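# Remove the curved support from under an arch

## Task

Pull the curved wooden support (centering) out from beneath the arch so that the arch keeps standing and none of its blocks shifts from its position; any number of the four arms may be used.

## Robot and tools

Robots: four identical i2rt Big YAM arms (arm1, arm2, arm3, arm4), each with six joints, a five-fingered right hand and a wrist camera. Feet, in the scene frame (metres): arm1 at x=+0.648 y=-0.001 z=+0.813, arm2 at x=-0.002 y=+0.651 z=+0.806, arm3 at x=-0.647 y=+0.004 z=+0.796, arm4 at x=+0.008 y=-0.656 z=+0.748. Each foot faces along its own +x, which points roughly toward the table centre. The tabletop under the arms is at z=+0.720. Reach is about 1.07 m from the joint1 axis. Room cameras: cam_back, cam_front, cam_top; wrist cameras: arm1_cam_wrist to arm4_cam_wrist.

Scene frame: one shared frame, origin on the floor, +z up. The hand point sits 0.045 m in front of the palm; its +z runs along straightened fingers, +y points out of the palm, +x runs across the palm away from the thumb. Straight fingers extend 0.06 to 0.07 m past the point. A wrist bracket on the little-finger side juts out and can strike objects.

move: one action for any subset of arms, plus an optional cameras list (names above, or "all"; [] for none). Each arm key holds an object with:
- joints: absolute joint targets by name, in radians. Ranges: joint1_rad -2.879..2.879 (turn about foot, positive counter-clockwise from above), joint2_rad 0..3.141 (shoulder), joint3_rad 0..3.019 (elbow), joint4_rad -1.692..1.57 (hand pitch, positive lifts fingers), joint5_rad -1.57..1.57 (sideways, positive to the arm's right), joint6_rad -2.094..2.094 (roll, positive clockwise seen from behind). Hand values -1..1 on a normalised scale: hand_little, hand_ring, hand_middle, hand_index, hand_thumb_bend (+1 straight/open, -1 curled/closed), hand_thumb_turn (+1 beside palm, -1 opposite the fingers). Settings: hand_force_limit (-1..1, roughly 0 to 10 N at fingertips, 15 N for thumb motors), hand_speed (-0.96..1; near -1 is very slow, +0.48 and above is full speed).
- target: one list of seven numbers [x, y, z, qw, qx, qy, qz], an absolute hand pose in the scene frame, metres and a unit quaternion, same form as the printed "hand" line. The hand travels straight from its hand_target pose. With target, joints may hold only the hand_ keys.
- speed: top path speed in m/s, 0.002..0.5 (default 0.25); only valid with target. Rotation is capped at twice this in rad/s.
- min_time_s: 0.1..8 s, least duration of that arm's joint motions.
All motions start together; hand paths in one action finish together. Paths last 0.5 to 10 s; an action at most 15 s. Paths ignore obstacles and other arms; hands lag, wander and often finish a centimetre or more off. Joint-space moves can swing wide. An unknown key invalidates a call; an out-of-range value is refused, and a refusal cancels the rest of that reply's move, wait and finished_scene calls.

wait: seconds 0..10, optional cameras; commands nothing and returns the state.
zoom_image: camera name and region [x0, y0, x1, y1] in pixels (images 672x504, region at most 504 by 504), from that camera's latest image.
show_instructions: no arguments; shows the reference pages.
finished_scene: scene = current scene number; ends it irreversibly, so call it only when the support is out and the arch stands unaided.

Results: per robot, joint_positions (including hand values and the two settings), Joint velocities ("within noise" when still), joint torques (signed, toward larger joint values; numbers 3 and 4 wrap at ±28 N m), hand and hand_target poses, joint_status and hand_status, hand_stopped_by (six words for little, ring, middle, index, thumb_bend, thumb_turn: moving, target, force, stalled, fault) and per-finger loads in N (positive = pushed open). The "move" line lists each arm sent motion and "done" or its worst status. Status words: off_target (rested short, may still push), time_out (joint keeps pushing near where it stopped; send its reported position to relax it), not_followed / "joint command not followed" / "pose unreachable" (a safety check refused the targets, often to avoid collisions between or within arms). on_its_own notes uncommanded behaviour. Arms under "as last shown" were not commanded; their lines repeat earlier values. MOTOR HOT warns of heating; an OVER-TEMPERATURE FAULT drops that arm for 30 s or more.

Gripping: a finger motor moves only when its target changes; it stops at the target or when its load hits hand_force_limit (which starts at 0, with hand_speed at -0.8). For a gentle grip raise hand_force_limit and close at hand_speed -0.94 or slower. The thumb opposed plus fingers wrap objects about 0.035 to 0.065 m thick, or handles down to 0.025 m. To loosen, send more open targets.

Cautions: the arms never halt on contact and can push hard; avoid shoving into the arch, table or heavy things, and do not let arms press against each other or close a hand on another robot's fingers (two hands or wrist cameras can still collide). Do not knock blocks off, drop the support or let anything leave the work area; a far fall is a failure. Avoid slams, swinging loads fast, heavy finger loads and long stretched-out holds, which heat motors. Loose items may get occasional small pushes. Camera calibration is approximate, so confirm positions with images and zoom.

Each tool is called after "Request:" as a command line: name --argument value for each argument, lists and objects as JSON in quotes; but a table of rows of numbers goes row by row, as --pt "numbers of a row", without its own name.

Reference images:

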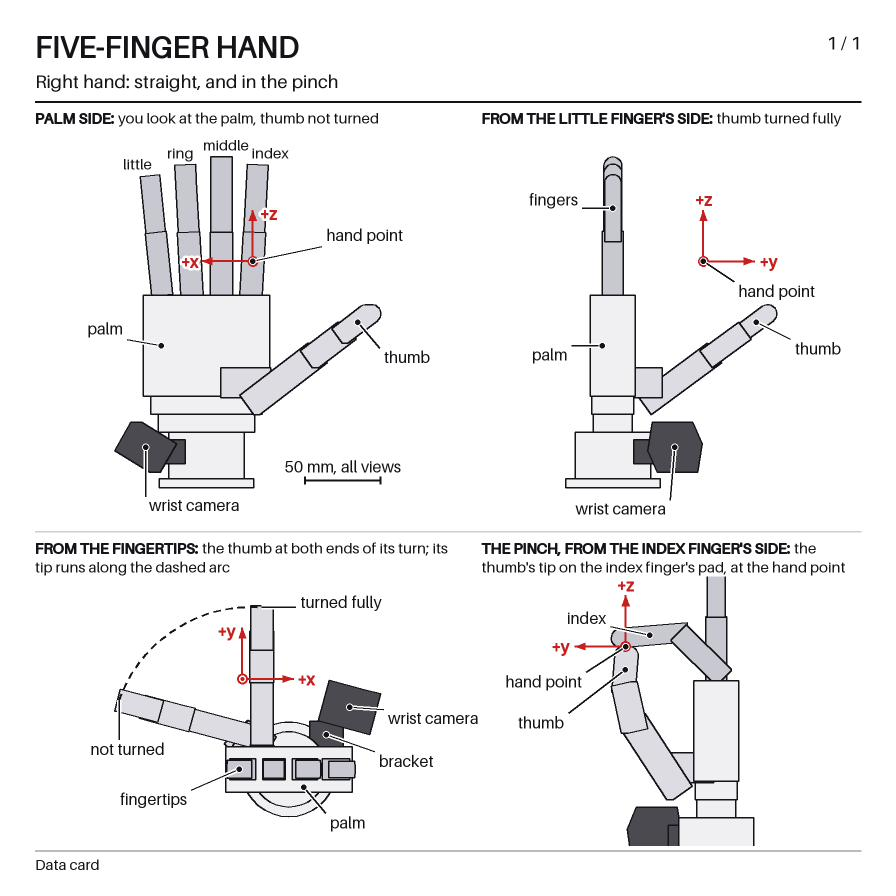

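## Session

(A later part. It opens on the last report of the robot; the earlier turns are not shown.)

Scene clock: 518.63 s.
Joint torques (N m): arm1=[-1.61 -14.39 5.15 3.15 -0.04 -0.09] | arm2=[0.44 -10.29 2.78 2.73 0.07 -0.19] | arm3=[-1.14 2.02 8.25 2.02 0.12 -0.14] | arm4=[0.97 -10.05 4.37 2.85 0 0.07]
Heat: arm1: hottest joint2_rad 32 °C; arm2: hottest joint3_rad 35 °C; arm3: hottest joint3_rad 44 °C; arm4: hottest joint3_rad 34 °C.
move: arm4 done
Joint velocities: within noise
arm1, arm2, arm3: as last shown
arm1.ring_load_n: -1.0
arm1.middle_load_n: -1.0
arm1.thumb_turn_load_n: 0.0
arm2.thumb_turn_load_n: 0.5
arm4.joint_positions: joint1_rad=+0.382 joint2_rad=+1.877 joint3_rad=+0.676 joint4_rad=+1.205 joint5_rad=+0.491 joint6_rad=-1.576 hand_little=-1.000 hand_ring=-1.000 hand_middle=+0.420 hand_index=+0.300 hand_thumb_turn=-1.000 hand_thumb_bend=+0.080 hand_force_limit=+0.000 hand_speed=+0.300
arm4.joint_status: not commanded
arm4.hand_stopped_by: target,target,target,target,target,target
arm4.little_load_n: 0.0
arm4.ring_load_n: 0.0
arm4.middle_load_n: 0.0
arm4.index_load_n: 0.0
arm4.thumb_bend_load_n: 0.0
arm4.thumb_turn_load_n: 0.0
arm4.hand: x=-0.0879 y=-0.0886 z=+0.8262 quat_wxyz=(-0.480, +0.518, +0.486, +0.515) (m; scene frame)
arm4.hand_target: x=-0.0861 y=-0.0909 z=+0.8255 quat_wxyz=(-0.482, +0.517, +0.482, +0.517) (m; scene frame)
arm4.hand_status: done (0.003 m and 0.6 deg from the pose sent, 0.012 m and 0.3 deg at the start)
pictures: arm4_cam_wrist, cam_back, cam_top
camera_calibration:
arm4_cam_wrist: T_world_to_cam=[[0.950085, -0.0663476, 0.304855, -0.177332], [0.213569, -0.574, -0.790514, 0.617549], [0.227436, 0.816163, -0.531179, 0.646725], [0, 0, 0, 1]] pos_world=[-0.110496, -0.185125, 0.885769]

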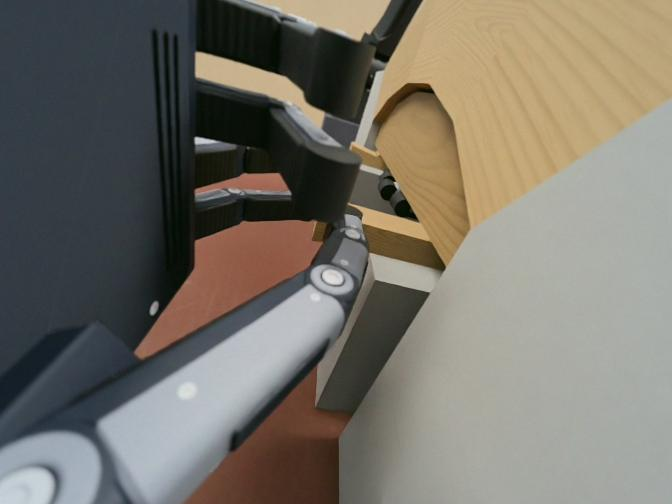

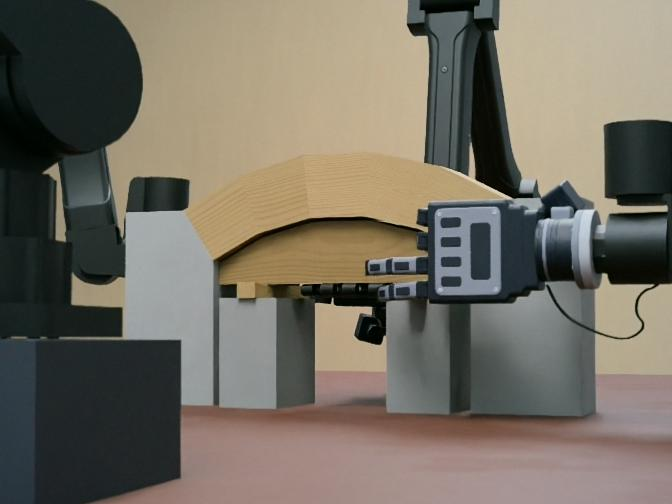

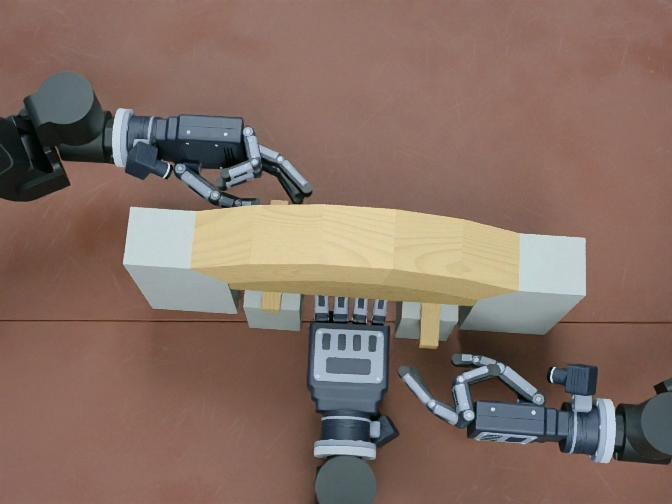

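Request:
move --arm4 '{"joints":{"hand_speed":-0.9,"hand_force_limit":0,"hand_index":-0.5}}' --cameras '["arm4_cam_wrist","cam_top"]'

Request:
zoom_image --camera "arm4_cam_wrist" --region '[290, 130, 490, 290]'

Request:
zoom_image --camera "cam_top" --region '[160, 110, 460, 310]'

Scene clock: 528.97 s.
Joint torques (N m): arm1=[-1.61 -14.33 5.16 3.11 -0.05 -0.09] | arm2=[0.5 -10.17 2.78 2.74 0.07 -0.19] | arm3=[-1.14 2.08 8.25 2.02 0.12 -0.14] | arm4=[1.38 -9.23 4.3 2.85 -0.03 0]
Heat: arm1: hottest joint2_rad 32 °C; arm2: hottest joint3_rad 35 °C; arm3: hottest joint3_rad 44 °C; arm4: hottest joint3_rad 34 °C.
move: arm4 off_target
Joint velocities: within noise
arm1.joint_positions: joint1_rad=-0.062 joint2_rad=+2.189 joint3_rad=+0.827 joint4_rad=+1.367 joint5_rad=+0.042 joint6_rad=+0.000 hand_little=+1.000 hand_ring=+1.000 hand_middle=+1.000 hand_index=+1.000 hand_thumb_turn=-1.000 hand_thumb_bend=-0.700 hand_force_limit=+0.000 hand_speed=+0.300
arm1.joint_status: not commanded
arm1.hand_stopped_by: target,target,target,target,target,target
arm1.little_load_n: -0.5
arm1.ring_load_n: -1.0
arm1.middle_load_n: -0.5
arm1.index_load_n: -0.5
arm1.thumb_bend_load_n: 0.0
arm1.thumb_turn_load_n: 0.0
arm1.hand: x=+0.0026 y=-0.0104 z=+0.7701 quat_wxyz=(+0.512, -0.518, -0.487, +0.482) (m; scene frame)
arm1.hand_target: x=-0.0073 y=-0.0052 z=+0.7967 quat_wxyz=(+0.535, -0.499, -0.465, +0.499) (m; scene frame)
arm1.hand_status: not commanded
arm2, arm3: as last shown
arm2.middle_load_n: -0.5
arm2.thumb_turn_load_n: 0.0
arm4.joint_positions: joint1_rad=+0.382 joint2_rad=+1.877 joint3_rad=+0.676 joint4_rad=+1.205 joint5_rad=+0.491 joint6_rad=-1.576 hand_little=-1.000 hand_ring=-1.000 hand_middle=+0.420 hand_index=+0.042 hand_thumb_turn=-1.000 hand_thumb_bend=+0.081 hand_force_limit=+0.000 hand_speed=-0.900
arm4.joint_status: hand_index off_target (ended at +0.042, target -0.500); the others done
arm4.hand_stopped_by: target,target,target,force,target,target
arm4.little_load_n: 0.0
arm4.ring_load_n: 0.0
arm4.middle_load_n: 0.0
arm4.index_load_n: 6.5
arm4.thumb_bend_load_n: 4.5
arm4.thumb_turn_load_n: -1.5
arm4.hand: x=-0.0879 y=-0.0886 z=+0.8262 quat_wxyz=(-0.480, +0.518, +0.486, +0.515) (m; scene frame)
arm4.hand_target: x=-0.0861 y=-0.0909 z=+0.8255 quat_wxyz=(-0.482, +0.517, +0.482, +0.517) (m; scene frame)
arm4.hand_status: not commanded
pictures: arm4_cam_wrist, cam_top
camera_calibration:
arm4_cam_wrist: T_world_to_cam=[[0.950085, -0.0663476, 0.304855, -0.177332], [0.213569, -0.574, -0.790514, 0.617549], [0.227436, 0.816163, -0.531179, 0.646725], [0, 0, 0, 1]] pos_world=[-0.110496, -0.185125, 0.885769]

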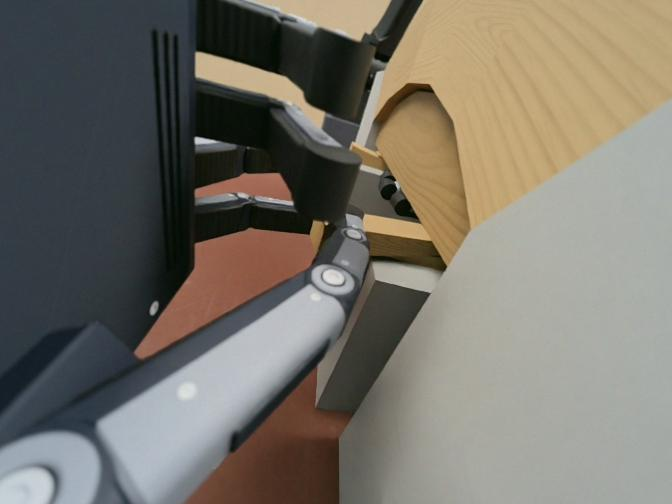

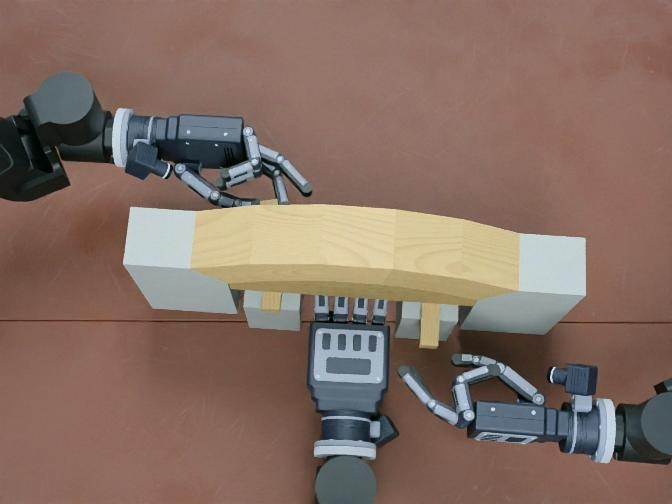

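Scaled by 2.520.

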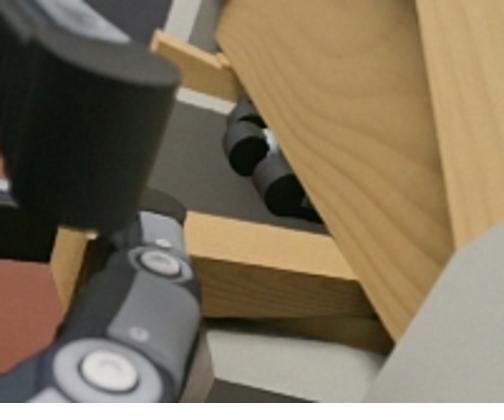

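Scaled by 1.680.

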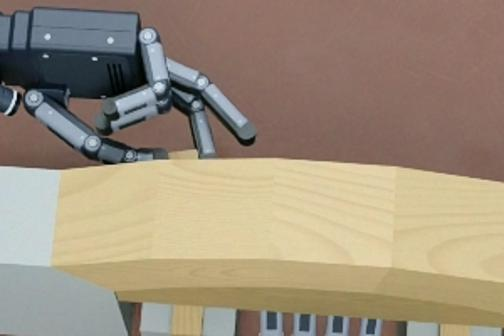

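Request:
move --arm4 '{"target":[-0.118,-0.089,0.8265,-0.4823,0.5172,0.4823,0.5172],"speed":0.03}' --cameras '["arm4_cam_wrist","cam_top","cam_back"]'

Request:
zoom_image --camera "cam_top" --region '[160, 110, 560, 350]'

Scene clock: 539.40 s.
Joint torques (N m): arm1=[-1.55 -14.33 5.16 3.1 -0.05 -0.09] | arm2=[0.44 -10.11 2.8 2.77 0.07 -0.19] | arm3=[-1.14 2.08 8.25 2.02 0.12 -0.14] | arm4=[1.38 -9.35 7.84 1.74 -0.02 0.01]
Heat: arm1: hottest joint2_rad 32 °C; arm2: hottest joint3_rad 35 °C; arm3: hottest joint3_rad 44 °C; arm4: hottest joint3_rad 33 °C.
move: arm4 off_target
Joint velocities: within noise
arm1, arm2, arm3: as last shown
arm1.index_load_n: 0.0
arm2.middle_load_n: 0.0
arm2.thumb_turn_load_n: 0.5
arm4.joint_positions: joint1_rad=+0.442 joint2_rad=+1.888 joint3_rad=+0.676 joint4_rad=+1.205 joint5_rad=+0.558 joint6_rad=-1.576 hand_little=-1.000 hand_ring=-1.000 hand_middle=+0.420 hand_index=+0.042 hand_thumb_turn=-1.000 hand_thumb_bend=+0.081 hand_force_limit=+0.000 hand_speed=-0.900
arm4.joint_status: not commanded
arm4.hand_stopped_by: target,target,target,force,target,target
arm4.little_load_n: 0.0
arm4.ring_load_n: 0.0
arm4.middle_load_n: 0.0
arm4.index_load_n: 6.0
arm4.thumb_bend_load_n: 4.0
arm4.thumb_turn_load_n: -1.5
arm4.hand: x=-0.1083 y=-0.1005 z=+0.8206 quat_wxyz=(-0.474, +0.521, +0.488, +0.515) (m; scene frame)
arm4.hand_target: x=-0.1179 y=-0.0895 z=+0.8268 quat_wxyz=(-0.482, +0.517, +0.482, +0.517) (m; scene frame)
arm4.hand_status: off_target (0.016 m and 1.2 deg from the pose sent, 0.030 m and 0.6 deg at the start)
pictures: arm4_cam_wrist, cam_back, cam_top
camera_calibration:
arm4_cam_wrist: T_world_to_cam=[[0.948049, -0.0700729, 0.31031, -0.162071], [0.213408, -0.583305, -0.783717, 0.604125], [0.235923, 0.809225, -0.538047, 0.663887], [0, 0, 0, 1]] pos_world=[-0.1319, -0.196202, 0.880958]

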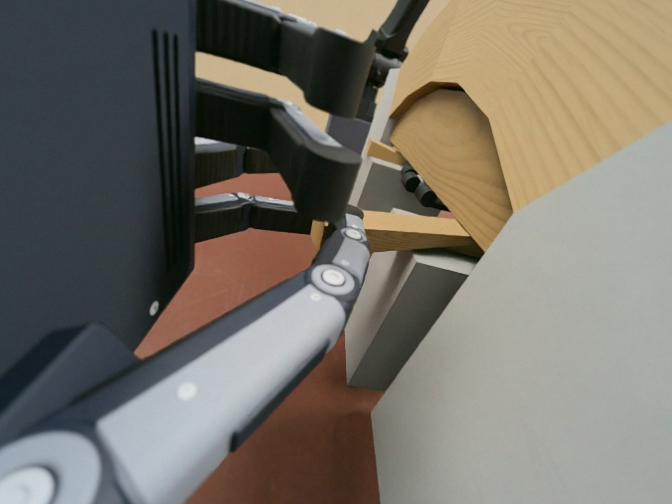

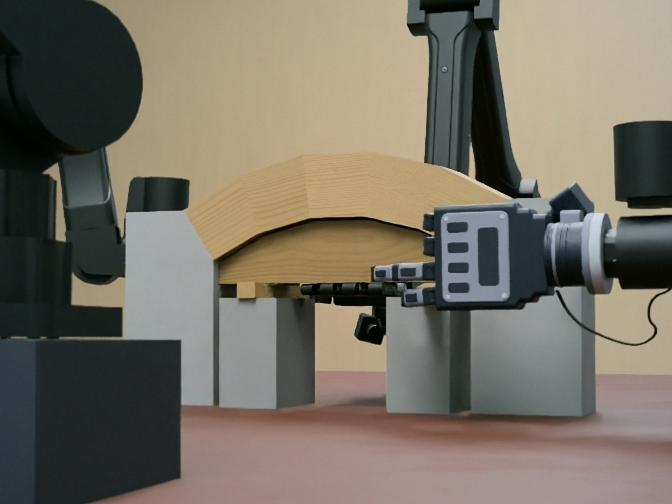

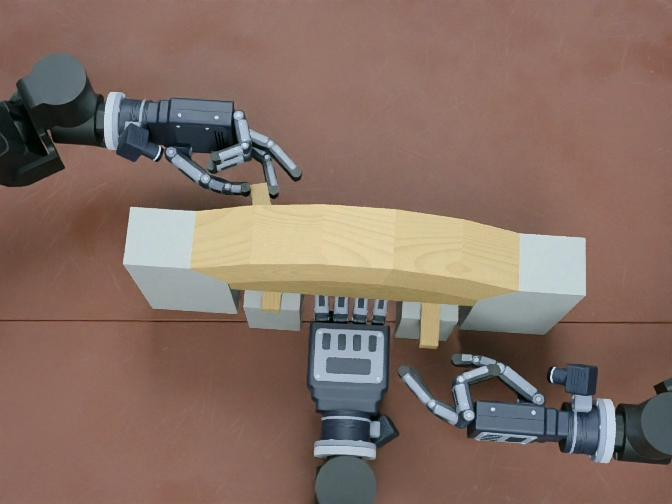

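Scaled by 1.260.

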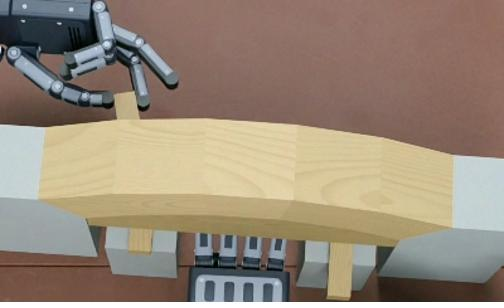

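Request:
move --arm4 '{"target":[-0.150,-0.080,0.832,-0.4823,0.5172,0.4823,0.5172],"speed":0.04}' --cameras '["arm4_cam_wrist","cam_top","cam_back"]'

Request:
zoom_image --camera "cam_back" --region '[200, 200, 500, 340]'

Scene clock: 546.53 s.
Joint torques (N m): arm1=[-1.55 -14.39 5.16 3.11 -0.06 -0.09] | arm2=[0.5 -9.99 2.81 2.76 0.07 -0.19] | arm3=[-1.2 2.02 8.25 2.02 0.12 -0.14] | arm4=[0.97 -9.82 8.38 1.5 -0.06 0.01]
Heat: arm1: hottest joint2_rad 32 °C; arm2: hottest joint3_rad 35 °C; arm3: hottest joint3_rad 44 °C; arm4: hottest joint3_rad 34 °C.
move: arm4 off_target
Joint velocities: within noise
arm1, arm2, arm3: as last shown
arm1.middle_load_n: -1.0
arm1.index_load_n: -1.0
arm2.thumb_turn_load_n: 0.0
arm4.joint_positions: joint1_rad=+0.497 joint2_rad=+1.906 joint3_rad=+0.738 joint4_rad=+1.157 joint5_rad=+0.611 joint6_rad=-1.576 hand_little=-1.000 hand_ring=-1.000 hand_middle=+0.420 hand_index=+0.042 hand_thumb_turn=-1.000 hand_thumb_bend=+0.081 hand_force_limit=+0.000 hand_speed=-0.900
arm4.joint_status: not commanded
arm4.hand_stopped_by: target,target,target,force,target,target
arm4.little_load_n: 0.0
arm4.ring_load_n: 0.0
arm4.middle_load_n: 0.0
arm4.index_load_n: 6.0
arm4.thumb_bend_load_n: 4.0
arm4.thumb_turn_load_n: -1.5
arm4.hand: x=-0.1392 y=-0.0928 z=+0.8229 quat_wxyz=(-0.473, +0.521, +0.489, +0.515) (m; scene frame)
arm4.hand_target: x=-0.1497 y=-0.0807 z=+0.8324 quat_wxyz=(-0.482, +0.517, +0.482, +0.517) (m; scene frame)
arm4.hand_status: off_target (0.019 m and 1.4 deg from the pose sent, 0.048 m and 1.2 deg at the start)
pictures: arm4_cam_wrist, cam_back, cam_top
camera_calibration:
arm4_cam_wrist: T_world_to_cam=[[0.947386, -0.0683919, 0.312701, -0.134841], [0.215662, -0.585517, -0.781447, 0.615271], [0.236537, 0.80777, -0.539961, 0.667801], [0, 0, 0, 1]] pos_world=[-0.162903, -0.1884, 0.883553]

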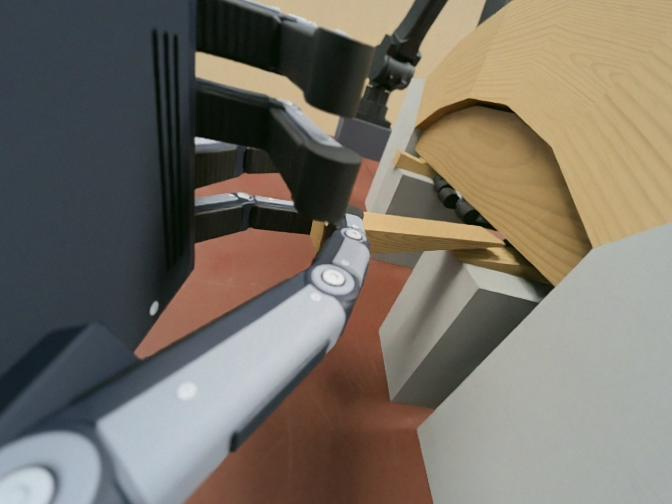

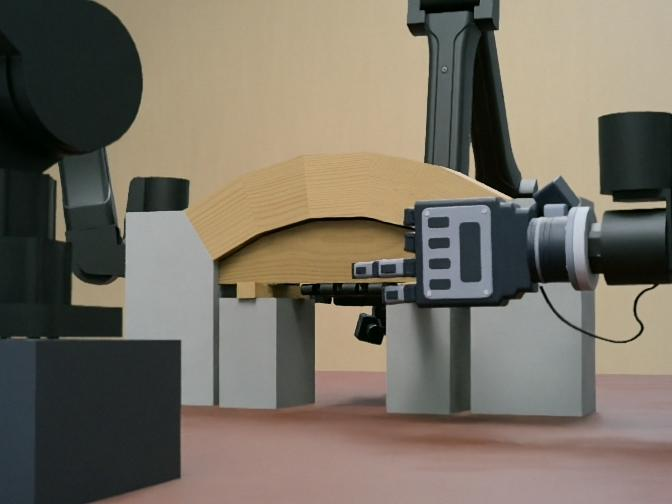

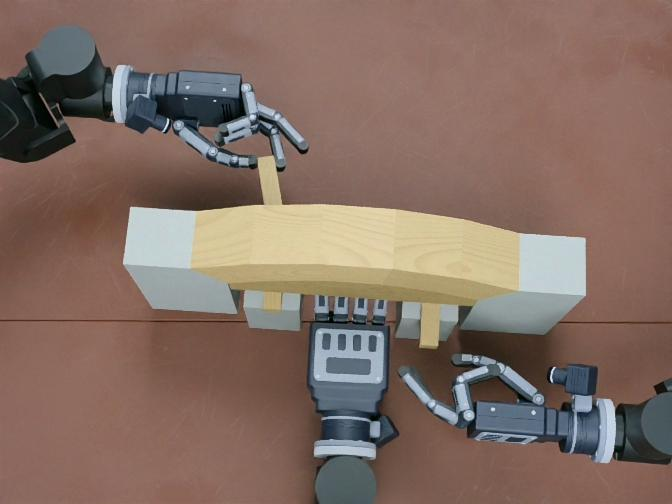

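Scaled by 1.680.

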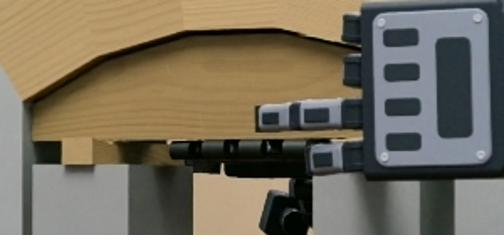

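Request:
move --arm4 '{"target":[-0.205,-0.092,0.845,-0.4823,0.5172,0.4823,0.5172],"speed":0.06}' --cameras '["arm4_cam_wrist","cam_top","cam_front"]'

Request:
zoom_image --camera "cam_front" --region '[230, 220, 560, 380]'

Scene clock: 552.87 s.
Joint torques (N m): arm1=[-1.61 -14.33 5.16 3.11 -0.06 -0.09] | arm2=[0.5 -10.23 2.8 2.74 0.07 -0.19] | arm3=[-1.14 2.08 8.25 2.02 0.12 -0.14] | arm4=[1.32 -10.93 8.9 1.52 -0.01 -0.05]
Heat: arm1: hottest joint2_rad 32 °C; arm2: hottest joint3_rad 35 °C; arm3: hottest joint3_rad 44 °C; arm4: hottest joint3_rad 34 °C.
move: arm4 off_target
Joint velocities: within noise
arm1, arm2, arm3: as last shown
arm1.ring_load_n: -0.5
arm2.thumb_turn_load_n: 0.5
arm4.joint_positions: joint1_rad=+0.612 joint2_rad=+1.906 joint3_rad=+0.797 joint4_rad=+1.091 joint5_rad=+0.725 joint6_rad=-1.576 hand_little=-1.000 hand_ring=-1.000 hand_middle=+0.420 hand_index=+0.042 hand_thumb_turn=-1.000 hand_thumb_bend=+0.081 hand_force_limit=+0.000 hand_speed=-0.900
arm4.joint_status: not commanded
arm4.hand_stopped_by: target,target,target,force,target,target
arm4.little_load_n: 0.0
arm4.ring_load_n: 0.0
arm4.middle_load_n: 0.0
arm4.index_load_n: 6.5
arm4.thumb_bend_load_n: 4.0
arm4.thumb_turn_load_n: -1.5
arm4.hand: x=-0.1934 y=-0.1046 z=+0.8313 quat_wxyz=(-0.471, +0.520, +0.492, +0.515) (m; scene frame)
arm4.hand_target: x=-0.2048 y=-0.0929 z=+0.8453 quat_wxyz=(-0.482, +0.517, +0.482, +0.517) (m; scene frame)
arm4.hand_status: off_target (0.022 m and 1.8 deg from the pose sent, 0.069 m and 1.4 deg at the start)
pictures: arm4_cam_wrist, cam_front, cam_top
camera_calibration:
arm4_cam_wrist: T_world_to_cam=[[0.945886, -0.064557, 0.318012, -0.0912313], [0.221221, -0.588691, -0.777499, 0.62411], [0.237404, 0.805776, -0.542553, 0.696864], [0, 0, 0, 1]] pos_world=[-0.21721, -0.199998, 0.892343]

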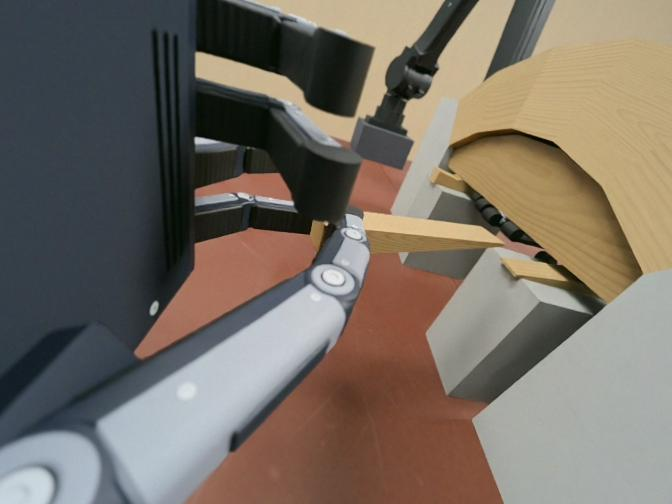

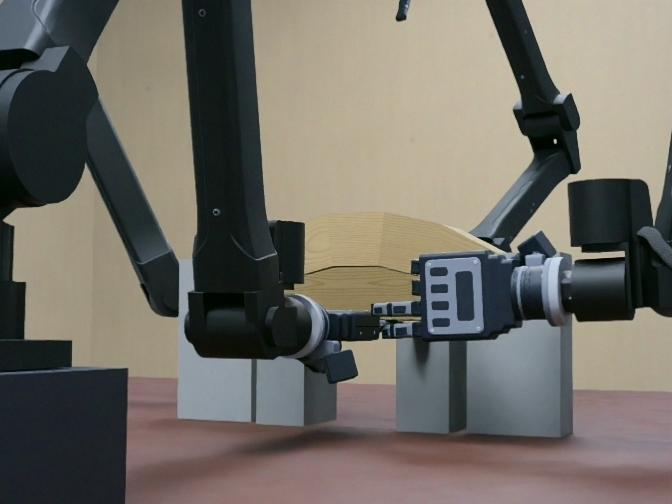

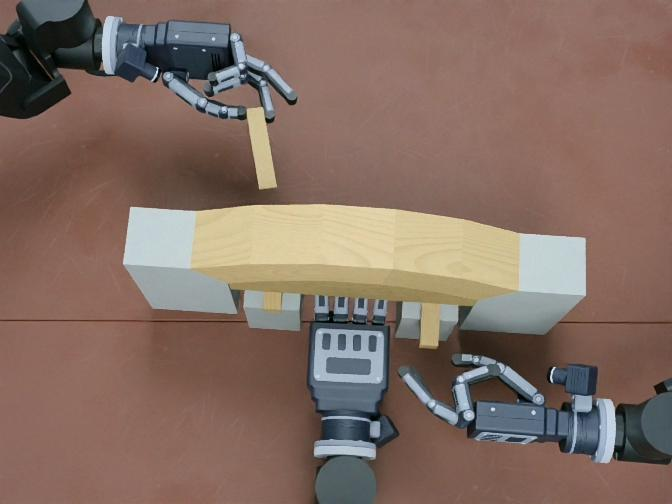

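Scaled by 1.527.

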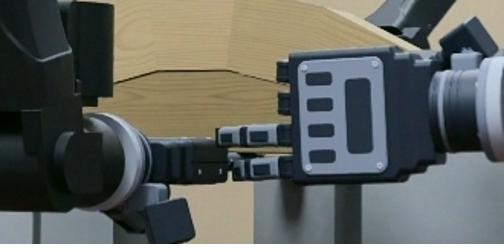

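Request:
move --arm4 '{"target":[-0.222,-0.105,0.80,0.3799,-0.5964,-0.5964,-0.3799],"speed":0.12}'

Request:
move --arm4 '{"target":[-0.222,-0.105,0.738,0.3799,-0.5964,-0.5964,-0.3799],"speed":0.06}' --cameras '["arm4_cam_wrist","cam_top","cam_back"]'

Scene clock: 571.70 s.
Joint torques (N m): arm1=[-1.55 -14.33 5.16 3.11 -0.06 -0.09] | arm2=[0.38 -10.23 2.77 2.73 0.08 -0.19] | arm3=[-1.14 2.02 8.24 2.03 0.12 -0.14] | arm4=[0.56 -12.81 11.02 1.21 0.11 0.15]
Heat: arm1: hottest joint2_rad 32 °C; arm2: hottest joint3_rad 35 °C; arm3: hottest joint3_rad 44 °C; arm4: hottest joint3_rad 37 °C.
move: arm4 off_target
Joint velocities: within noise
arm1, arm2, arm3: as last shown
arm1.middle_load_n: -0.5
arm2.thumb_turn_load_n: 0.0
arm4.joint_positions: joint1_rad=+0.612 joint2_rad=+1.788 joint3_rad=+0.872 joint4_rad=+0.337 joint5_rad=+0.582 joint6_rad=-1.282 hand_little=-1.000 hand_ring=-1.000 hand_middle=+0.420 hand_index=+0.042 hand_thumb_turn=-1.000 hand_thumb_bend=+0.081 hand_force_limit=+0.000 hand_speed=-0.900
arm4.joint_status: not commanded
arm4.hand_stopped_by: target,target,target,force,target,target
arm4.little_load_n: 0.0
arm4.ring_load_n: 0.0
arm4.middle_load_n: 0.0
arm4.index_load_n: 6.5
arm4.thumb_bend_load_n: 4.5
arm4.thumb_turn_load_n: -1.5
arm4.hand: x=-0.2098 y=-0.1272 z=+0.7709 quat_wxyz=(-0.352, +0.593, +0.618, +0.377) (m; scene frame)
arm4.hand_target: x=-0.2212 y=-0.1066 z=+0.8009 quat_wxyz=(-0.380, +0.596, +0.597, +0.380) (m; scene frame)
arm4.hand_status: off_target (0.039 m and 4.1 deg from the pose sent, 0.043 m and 23.9 deg at the start)
pictures: none

Scene clock: 573.40 s.
Joint torques (N m): arm1=[-1.55 -14.33 5.16 3.1 -0.06 -0.09] | arm2=[0.44 -10.11 2.81 2.76 0.08 -0.19] | arm3=[-1.14 2.02 8.25 2.02 0.12 -0.14] | arm4=[0.03 -10.99 8.88 2.26 -0.09 0.08]
Heat: arm1: hottest joint2_rad 32 °C; arm2: hottest joint3_rad 35 °C; arm3: hottest joint3_rad 44 °C; arm4: hottest joint3_rad 37 °C.
move: arm4 off_target
Joint velocities: within noise
arm1, arm3: as last shown
arm2.joint_positions: joint1_rad=+0.416 joint2_rad=+2.016 joint3_rad=+0.617 joint4_rad=+1.396 joint5_rad=+0.471 joint6_rad=-1.564 hand_little=-1.000 hand_ring=-1.000 hand_middle=+0.420 hand_index=+0.300 hand_thumb_turn=-1.000 hand_thumb_bend=+0.080 hand_force_limit=+0.000 hand_speed=+0.300
arm2.joint_status: not commanded
arm2.hand_stopped_by: target,target,target,target,target,target
arm2.little_load_n: 0.0
arm2.ring_load_n: 0.0
arm2.middle_load_n: 0.5
arm2.index_load_n: 0.0
arm2.thumb_bend_load_n: 0.0
arm2.thumb_turn_load_n: 0.0
arm2.hand: x=+0.0724 y=+0.1065 z=+0.8408 quat_wxyz=(+0.516, +0.480, -0.520, +0.482) (m; scene frame)
arm2.hand_target: x=+0.0749 y=+0.1080 z=+0.8360 quat_wxyz=(+0.517, +0.482, -0.517, +0.482) (m; scene frame)
arm2.hand_status: not commanded
arm4.joint_positions: joint1_rad=+0.611 joint2_rad=+1.892 joint3_rad=+0.872 joint4_rad=+0.480 joint5_rad=+0.587 joint6_rad=-1.281 hand_little=-1.000 hand_ring=-1.000 hand_middle=+0.420 hand_index=+0.042 hand_thumb_turn=-1.000 hand_thumb_bend=+0.081 hand_force_limit=+0.000 hand_speed=-0.900
arm4.joint_status: not commanded
arm4.hand_stopped_by: target,target,target,force,target,target
arm4.little_load_n: 0.0
arm4.ring_load_n: 0.0
arm4.middle_load_n: 0.0
arm4.index_load_n: 4.0
arm4.thumb_bend_load_n: 5.0
arm4.thumb_turn_load_n: -2.0
arm4.hand: x=-0.2144 y=-0.1201 z=+0.7376 quat_wxyz=(-0.368, +0.593, +0.606, +0.381) (m; scene frame)
arm4.hand_target: x=-0.2217 y=-0.1057 z=+0.7384 quat_wxyz=(-0.380, +0.596, +0.596, +0.380) (m; scene frame)
arm4.hand_status: off_target (0.017 m and 1.8 deg from the pose sent, 0.042 m and 4.1 deg at the start)
pictures: arm4_cam_wrist, cam_back, cam_top
camera_calibration:
arm4_cam_wrist: T_world_to_cam=[[0.945085, 0.134132, 0.298033, -0.00420044], [0.267016, -0.842728, -0.467453, 0.297397], [0.188461, 0.521362, -0.832264, 0.832518], [0, 0, 0, 1]] pos_world=[-0.232337, -0.182855, 0.833146]

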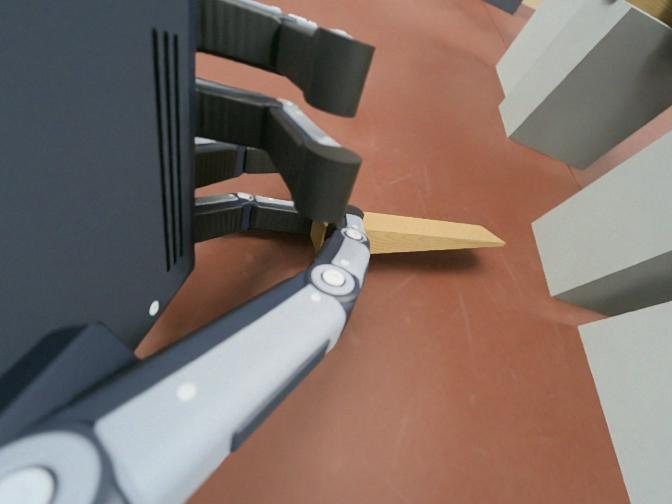

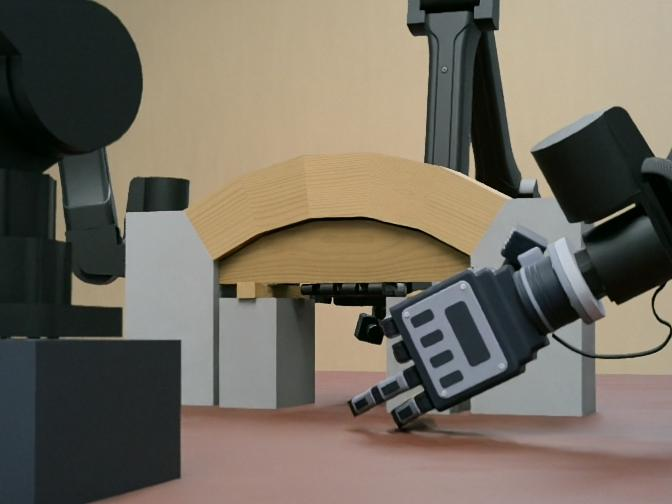

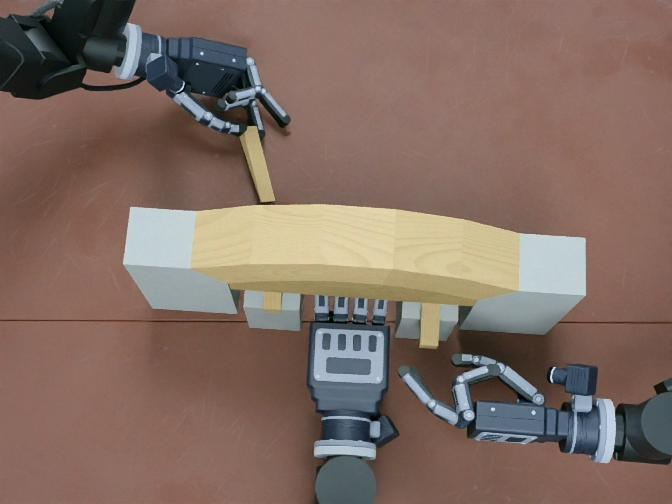

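Request:
move --arm4 '{"joints":{"hand_speed":-0.7,"hand_index":0.3}}'

Request:
move --arm4 '{"target":[-0.29,-0.11,0.76,0.3799,-0.5964,-0.5964,-0.3799],"speed":0.08}' --cameras '["arm4_cam_wrist","cam_top"]'

Scene clock: 578.20 s.
Joint torques (N m): arm1=[-1.55 -14.33 5.16 3.11 -0.06 -0.09] | arm2=[0.44 -10.11 2.8 2.77 0.07 -0.19] | arm3=[-1.14 2.08 8.27 2.02 0.11 -0.14] | arm4=[-0.15 -9.7 8.13 1.95 -0.34 0.14]
Heat: arm1: hottest joint2_rad 32 °C; arm2: hottest joint3_rad 35 °C; arm3: hottest joint3_rad 44 °C; arm4: hottest joint3_rad 37 °C.
move: arm4 done
Joint velocities: within noise
arm1, arm2: as last shown
arm1.middle_load_n: -1.0
arm2.middle_load_n: 0.0
arm3.joint_positions: joint1_rad=-0.402 joint2_rad=+0.638 joint3_rad=+1.558 joint4_rad=-1.221 joint5_rad=+0.097 joint6_rad=-1.295 hand_little=+1.000 hand_ring=+1.000 hand_middle=+1.000 hand_index=+1.000 hand_thumb_turn=+1.000 hand_thumb_bend=+1.000 hand_force_limit=+0.000 hand_speed=-0.800
arm3.joint_status: not commanded
arm3.hand_stopped_by: target,target,target,target,target,target
arm3.little_load_n: 0.0
arm3.ring_load_n: 0.0
arm3.middle_load_n: 0.0
arm3.index_load_n: 0.0
arm3.thumb_bend_load_n: 0.0
arm3.thumb_turn_load_n: 0.0
arm3.hand: x=-0.4534 y=-0.1429 z=+1.3863 quat_wxyz=(+0.073, +0.756, -0.286, +0.584) (m; scene frame)
arm3.hand_target: x=-0.4561 y=-0.1418 z=+1.3953 quat_wxyz=(+0.073, +0.750, -0.284, +0.593) (m; scene frame)
arm3.hand_status: not commanded
arm4.joint_positions: joint1_rad=+0.608 joint2_rad=+1.892 joint3_rad=+0.884 joint4_rad=+0.489 joint5_rad=+0.593 joint6_rad=-1.283 hand_little=-1.000 hand_ring=-1.000 hand_middle=+0.420 hand_index=+0.299 hand_thumb_turn=-1.000 hand_thumb_bend=+0.080 hand_force_limit=+0.000 hand_speed=-0.700
arm4.joint_status: all done
arm4.hand_stopped_by: target,target,target,target,target,target
arm4.little_load_n: 0.0
arm4.ring_load_n: -0.5
arm4.middle_load_n: 0.5
arm4.index_load_n: -3.5
arm4.thumb_bend_load_n: 0.0
arm4.thumb_turn_load_n: 0.0
arm4.hand: x=-0.2157 y=-0.1139 z=+0.7438 quat_wxyz=(-0.375, +0.593, +0.599, +0.386) (m; scene frame)
arm4.hand_target: x=-0.2217 y=-0.1056 z=+0.7385 quat_wxyz=(-0.380, +0.596, +0.596, +0.380) (m; scene frame)
arm4.hand_status: not commanded
pictures: none

Scene clock: 579.77 s.
Joint torques (N m): arm1=[-1.55 -14.39 5.18 3.11 -0.06 -0.09] | arm2=[0.5 -10.11 2.8 2.74 0.07 -0.19] | arm3=[-1.14 2.02 8.25 2.02 0.12 -0.14] | arm4=[1.55 -11.52 10.81 1.35 0.28 0.1]
Heat: arm1: hottest joint2_rad 32 °C; arm2: hottest joint3_rad 35 °C; arm3: hottest joint3_rad 44 °C; arm4: hottest joint3_rad 37 °C.
move: arm4 off_target
Joint velocities: within noise
arm1, arm2, arm3: as last shown
arm1.middle_load_n: -0.5
arm1.index_load_n: -0.5
arm2.middle_load_n: -0.5
arm4.joint_positions: joint1_rad=+0.711 joint2_rad=+1.921 joint3_rad=+0.990 joint4_rad=+0.340 joint5_rad=+0.673 joint6_rad=-1.213 hand_little=-1.000 hand_ring=-1.000 hand_middle=+0.420 hand_index=+0.299 hand_thumb_turn=-1.000 hand_thumb_bend=+0.080 hand_force_limit=+0.000 hand_speed=-0.700
arm4.joint_status: not commanded
arm4.hand_stopped_by: target,target,target,target,target,target
arm4.little_load_n: 0.0
arm4.ring_load_n: 0.0
arm4.middle_load_n: 0.0
arm4.index_load_n: 0.0
arm4.thumb_bend_load_n: 0.0
arm4.thumb_turn_load_n: 0.5
arm4.hand: x=-0.2733 y=-0.1250 z=+0.7471 quat_wxyz=(-0.363, +0.594, +0.609, +0.381) (m; scene frame)
arm4.hand_target: x=-0.2893 y=-0.1110 z=+0.7605 quat_wxyz=(-0.380, +0.596, +0.596, +0.380) (m; scene frame)
arm4.hand_status: off_target (0.026 m and 2.4 deg from the pose sent, 0.076 m and 1.0 deg at the start)
pictures: arm4_cam_wrist, cam_top
camera_calibration:
arm4_cam_wrist: T_world_to_cam=[[0.943105, 0.134214, 0.304204, 0.044159], [0.268332, -0.847498, -0.457979, 0.306047], [0.196345, 0.51355, -0.835293, 0.85754], [0, 0, 0, 1]] pos_world=[-0.292143, -0.186942, 0.843027]

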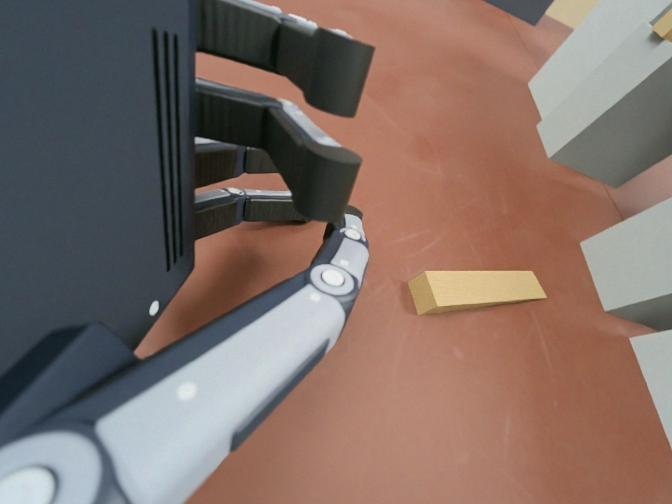

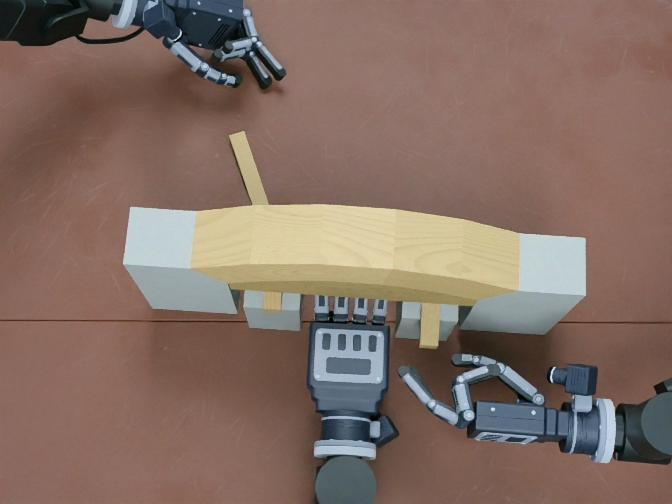

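Request:
move --arm2 '{"target":[0.058,0.099,0.835,0.5172,0.4823,-0.5172,0.4823],"speed":0.05,"joints":{"hand_speed":0,"hand_middle":0.2,"hand_index":0.2}}' --arm4 '{"target":[-0.20,-0.30,1.02,0.4545,-0.5417,-0.5417,-0.4545],"speed":0.25}' --cameras '["cam_top","arm2_cam_wrist"]'

Request:
zoom_image --camera "cam_top" --region '[290, 270, 590, 470]'

Scene clock: 610.30 s.
Joint torques (N m): arm1=[-1.61 -14.39 5.16 3.1 -0.06 -0.09] | arm2=[-1.32 -9.99 3.25 2.71 -0.2 -0.19] | arm3=[-1.14 2.08 8.25 2 0.12 -0.14] | arm4=[1.26 -3.72 8.83 1.29 0.19 -0.08]
Heat: arm1: hottest joint2_rad 33 °C; arm2: hottest joint3_rad 34 °C; arm3: hottest joint3_rad 44 °C; arm4: hottest joint3_rad 38 °C.
move: arm2 done; arm4 done
Joint velocities: within noise
arm1.joint_positions: joint1_rad=-0.062 joint2_rad=+2.189 joint3_rad=+0.827 joint4_rad=+1.367 joint5_rad=+0.042 joint6_rad=+0.000 hand_little=+1.000 hand_ring=+1.000 hand_middle=+1.000 hand_index=+1.000 hand_thumb_turn=-1.000 hand_thumb_bend=-0.700 hand_force_limit=+0.000 hand_speed=+0.300
arm1.joint_status: not commanded
arm1.hand_stopped_by: target,target,target,target,target,target
arm1.little_load_n: -0.5
arm1.ring_load_n: -1.0
arm1.middle_load_n: -1.0
arm1.index_load_n: -1.0
arm1.thumb_bend_load_n: 0.0
arm1.thumb_turn_load_n: 0.0
arm1.hand: x=+0.0026 y=-0.0104 z=+0.7701 quat_wxyz=(+0.512, -0.518, -0.487, +0.482) (m; scene frame)
arm1.hand_target: x=-0.0073 y=-0.0052 z=+0.7967 quat_wxyz=(+0.535, -0.499, -0.465, +0.499) (m; scene frame)
arm1.hand_status: not commanded
arm2.joint_positions: joint1_rad=+0.385 joint2_rad=+2.019 joint3_rad=+0.617 joint4_rad=+1.396 joint5_rad=+0.429 joint6_rad=-1.565 hand_little=-1.000 hand_ring=-1.000 hand_middle=+0.200 hand_index=+0.200 hand_thumb_turn=-1.000 hand_thumb_bend=+0.080 hand_force_limit=+0.000 hand_speed=+0.000
arm2.joint_status: all done
arm2.hand_stopped_by: target,target,target,target,target,target
arm2.little_load_n: 0.0
arm2.ring_load_n: 0.0
arm2.middle_load_n: 0.0
arm2.index_load_n: 0.0
arm2.thumb_bend_load_n: 0.0
arm2.thumb_turn_load_n: 0.0
arm2.hand: x=+0.0637 y=+0.1015 z=+0.8396 quat_wxyz=(+0.513, +0.484, -0.518, +0.485) (m; scene frame)
arm2.hand_target: x=+0.0581 y=+0.0992 z=+0.8350 quat_wxyz=(+0.517, +0.482, -0.517, +0.482) (m; scene frame)
arm2.hand_status: done (0.008 m and 0.6 deg from the pose sent, 0.017 m and 0.5 deg at the start)
arm3: as last shown
arm4.joint_positions: joint1_rad=+0.971 joint2_rad=+1.038 joint3_rad=+0.689 joint4_rad=+0.055 joint5_rad=+0.996 joint6_rad=-1.308 hand_little=-1.000 hand_ring=-1.000 hand_middle=+0.420 hand_index=+0.299 hand_thumb_turn=-1.000 hand_thumb_bend=+0.080 hand_force_limit=+0.000 hand_speed=-0.700
arm4.joint_status: not commanded
arm4.hand_stopped_by: target,target,target,target,target,target
arm4.little_load_n: 0.0
arm4.ring_load_n: 0.0
arm4.middle_load_n: 0.0
arm4.index_load_n: 0.0
arm4.thumb_bend_load_n: 0.0
arm4.thumb_turn_load_n: 0.0
arm4.hand: x=-0.2007 y=-0.2973 z=+1.0215 quat_wxyz=(-0.459, +0.546, +0.536, +0.453) (m; scene frame)
arm4.hand_target: x=-0.2000 y=-0.2999 z=+1.0199 quat_wxyz=(-0.455, +0.542, +0.542, +0.454) (m; scene frame)
arm4.hand_status: done (0.003 m and 1.0 deg from the pose sent, 0.332 m and 16.6 deg at the start)
pictures: arm2_cam_wrist, cam_top
camera_calibration:
arm2_cam_wrist: T_world_to_cam=[[-0.960979, 0.102793, 0.256811, -0.172832], [-0.164993, 0.532166, -0.830408, 0.655423], [-0.222026, -0.840377, -0.49444, 0.628363], [0, 0, 0, 1]] pos_world=[0.0815653, 0.197034, 0.899342]

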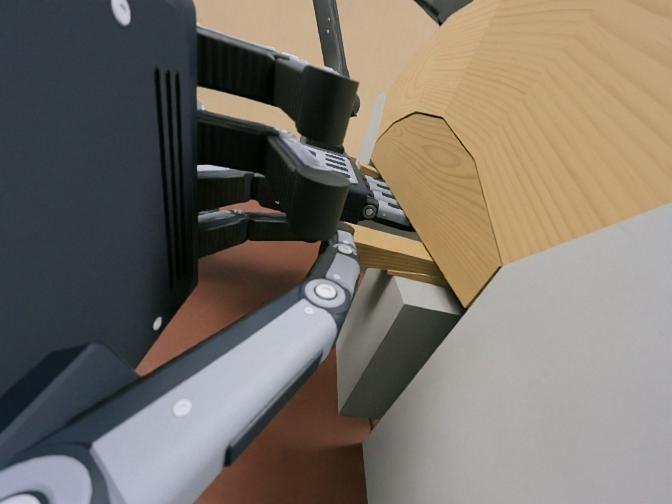

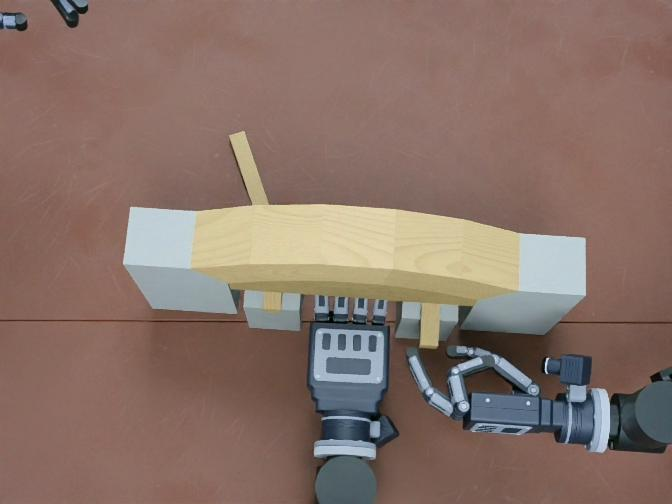

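Scaled by 1.680.

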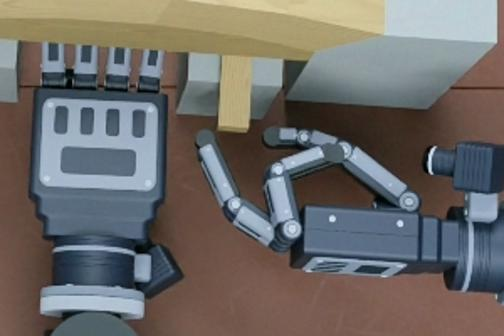

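Request:
move --arm2 '{"target":[0.037,0.0975,0.8335,0.5172,0.4823,-0.5172,0.4823],"speed":0.05}' --arm4 '{"target":[0.13,-0.32,1.0,0.393,-0.5748,0.6164,0.3665],"speed":0.3}' --cameras '["cam_top","arm2_cam_wrist","cam_front"]'

Request:
zoom_image --camera "cam_top" --region '[290, 270, 590, 470]'

Request:
zoom_image --camera "cam_front" --region '[340, 250, 560, 400]'

Request:
zoom_image --camera "arm2_cam_wrist" --region '[270, 150, 470, 310]'

Scene clock: 623.90 s.
Joint torques (N m): arm1=[-1.55 -14.33 5.16 3.1 -0.06 -0.09] | arm2=[-1.26 -10.05 2.25 2.8 -0.21 -0.19] | arm3=[-1.14 2.02 8.25 2.02 0.12 -0.14] | arm4=[0.73 -3.55 7.12 -1.22 0.55 -0.06]
Heat: arm1: hottest joint2_rad 33 °C; arm2: hottest joint3_rad 34 °C; arm3: hottest joint3_rad 44 °C; arm4: hottest joint3_rad 40 °C.
move: arm2 off_target; arm4 off_target
Joint velocities: within noise
arm1, arm3: as last shown
arm1.ring_load_n: -0.5
arm2.joint_positions: joint1_rad=+0.333 joint2_rad=+2.021 joint3_rad=+0.617 joint4_rad=+1.410 joint5_rad=+0.377 joint6_rad=-1.565 hand_little=-1.000 hand_ring=-1.000 hand_middle=+0.200 hand_index=+0.200 hand_thumb_turn=-1.000 hand_thumb_bend=+0.080 hand_force_limit=+0.000 hand_speed=+0.000
arm2.joint_status: not commanded
arm2.hand_stopped_by: target,target,target,target,target,target
arm2.little_load_n: 0.0
arm2.ring_load_n: 0.0
arm2.middle_load_n: 0.0
arm2.index_load_n: 0.0
arm2.thumb_bend_load_n: -0.5
arm2.thumb_turn_load_n: 0.5
arm2.hand: x=+0.0447 y=+0.0945 z=+0.8418 quat_wxyz=(+0.514, +0.480, -0.516, +0.488) (m; scene frame)
arm2.hand_target: x=+0.0371 y=+0.0976 z=+0.8337 quat_wxyz=(+0.517, +0.482, -0.517, +0.482) (m; scene frame)
arm2.hand_status: off_target (0.012 m and 0.8 deg from the pose sent, 0.028 m and 0.6 deg at the start)
arm4.joint_positions: joint1_rad=+0.200 joint2_rad=+1.362 joint3_rad=+0.624 joint4_rad=-1.687 joint5_rad=+1.572 joint6_rad=-2.073 hand_little=-1.000 hand_ring=-1.000 hand_middle=+0.420 hand_index=+0.299 hand_thumb_turn=-1.000 hand_thumb_bend=+0.080 hand_force_limit=+0.000 hand_speed=-0.700
arm4.joint_status: not commanded
arm4.hand_stopped_by: target,target,target,target,target,target
arm4.little_load_n: 0.0
arm4.ring_load_n: 0.0
arm4.middle_load_n: 0.0
arm4.index_load_n: 0.0
arm4.thumb_bend_load_n: 0.0
arm4.thumb_turn_load_n: 0.0
arm4.hand: x=+0.1284 y=-0.3259 z=+0.9967 quat_wxyz=(+0.689, -0.014, +0.708, +0.156) (m; scene frame)
arm4.hand_target: x=+0.1289 y=-0.3205 z=+0.9997 quat_wxyz=(+0.691, -0.017, +0.707, +0.149) (m; scene frame)
arm4.hand_status: off_target (0.007 m and 78.8 deg from the pose sent, 0.332 m and 179.8 deg at the start; pose on its path clipped on 120 of 181 steps; a joint's target at an end of its range on 141 of 181 steps)
pictures: arm2_cam_wrist, cam_front, cam_top
camera_calibration:
arm2_cam_wrist: T_world_to_cam=[[-0.962004, 0.105723, 0.251735, -0.186958], [-0.161608, 0.522655, -0.837087, 0.664263], [-0.22007, -0.845964, -0.48571, 0.612383], [0, 0, 0, 1]] pos_world=[0.0622635, 0.190639, 0.90055]

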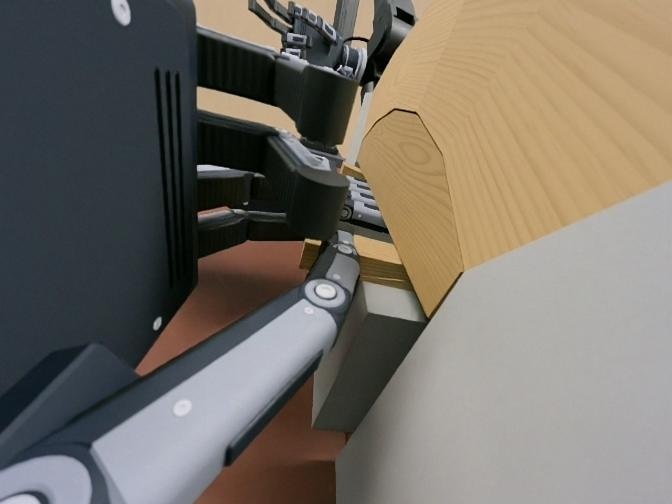

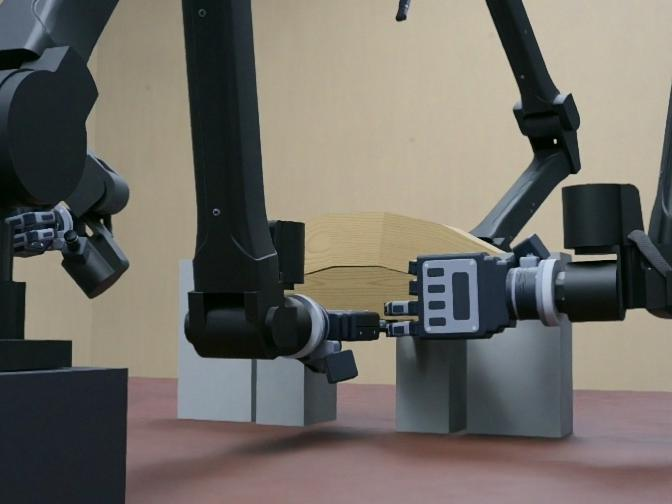

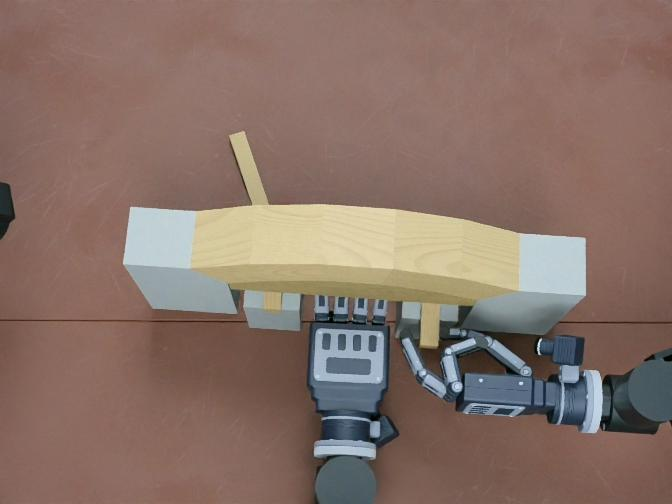

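Scaled by 1.680.

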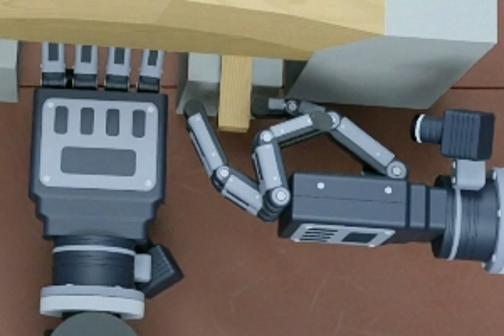

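Scaled by 2.291.

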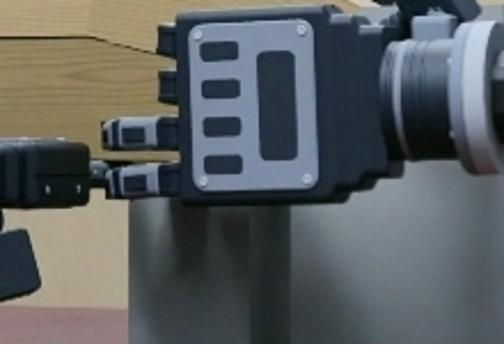

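Scaled by 2.520.

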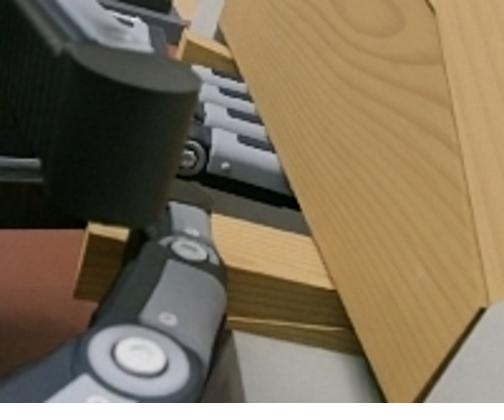

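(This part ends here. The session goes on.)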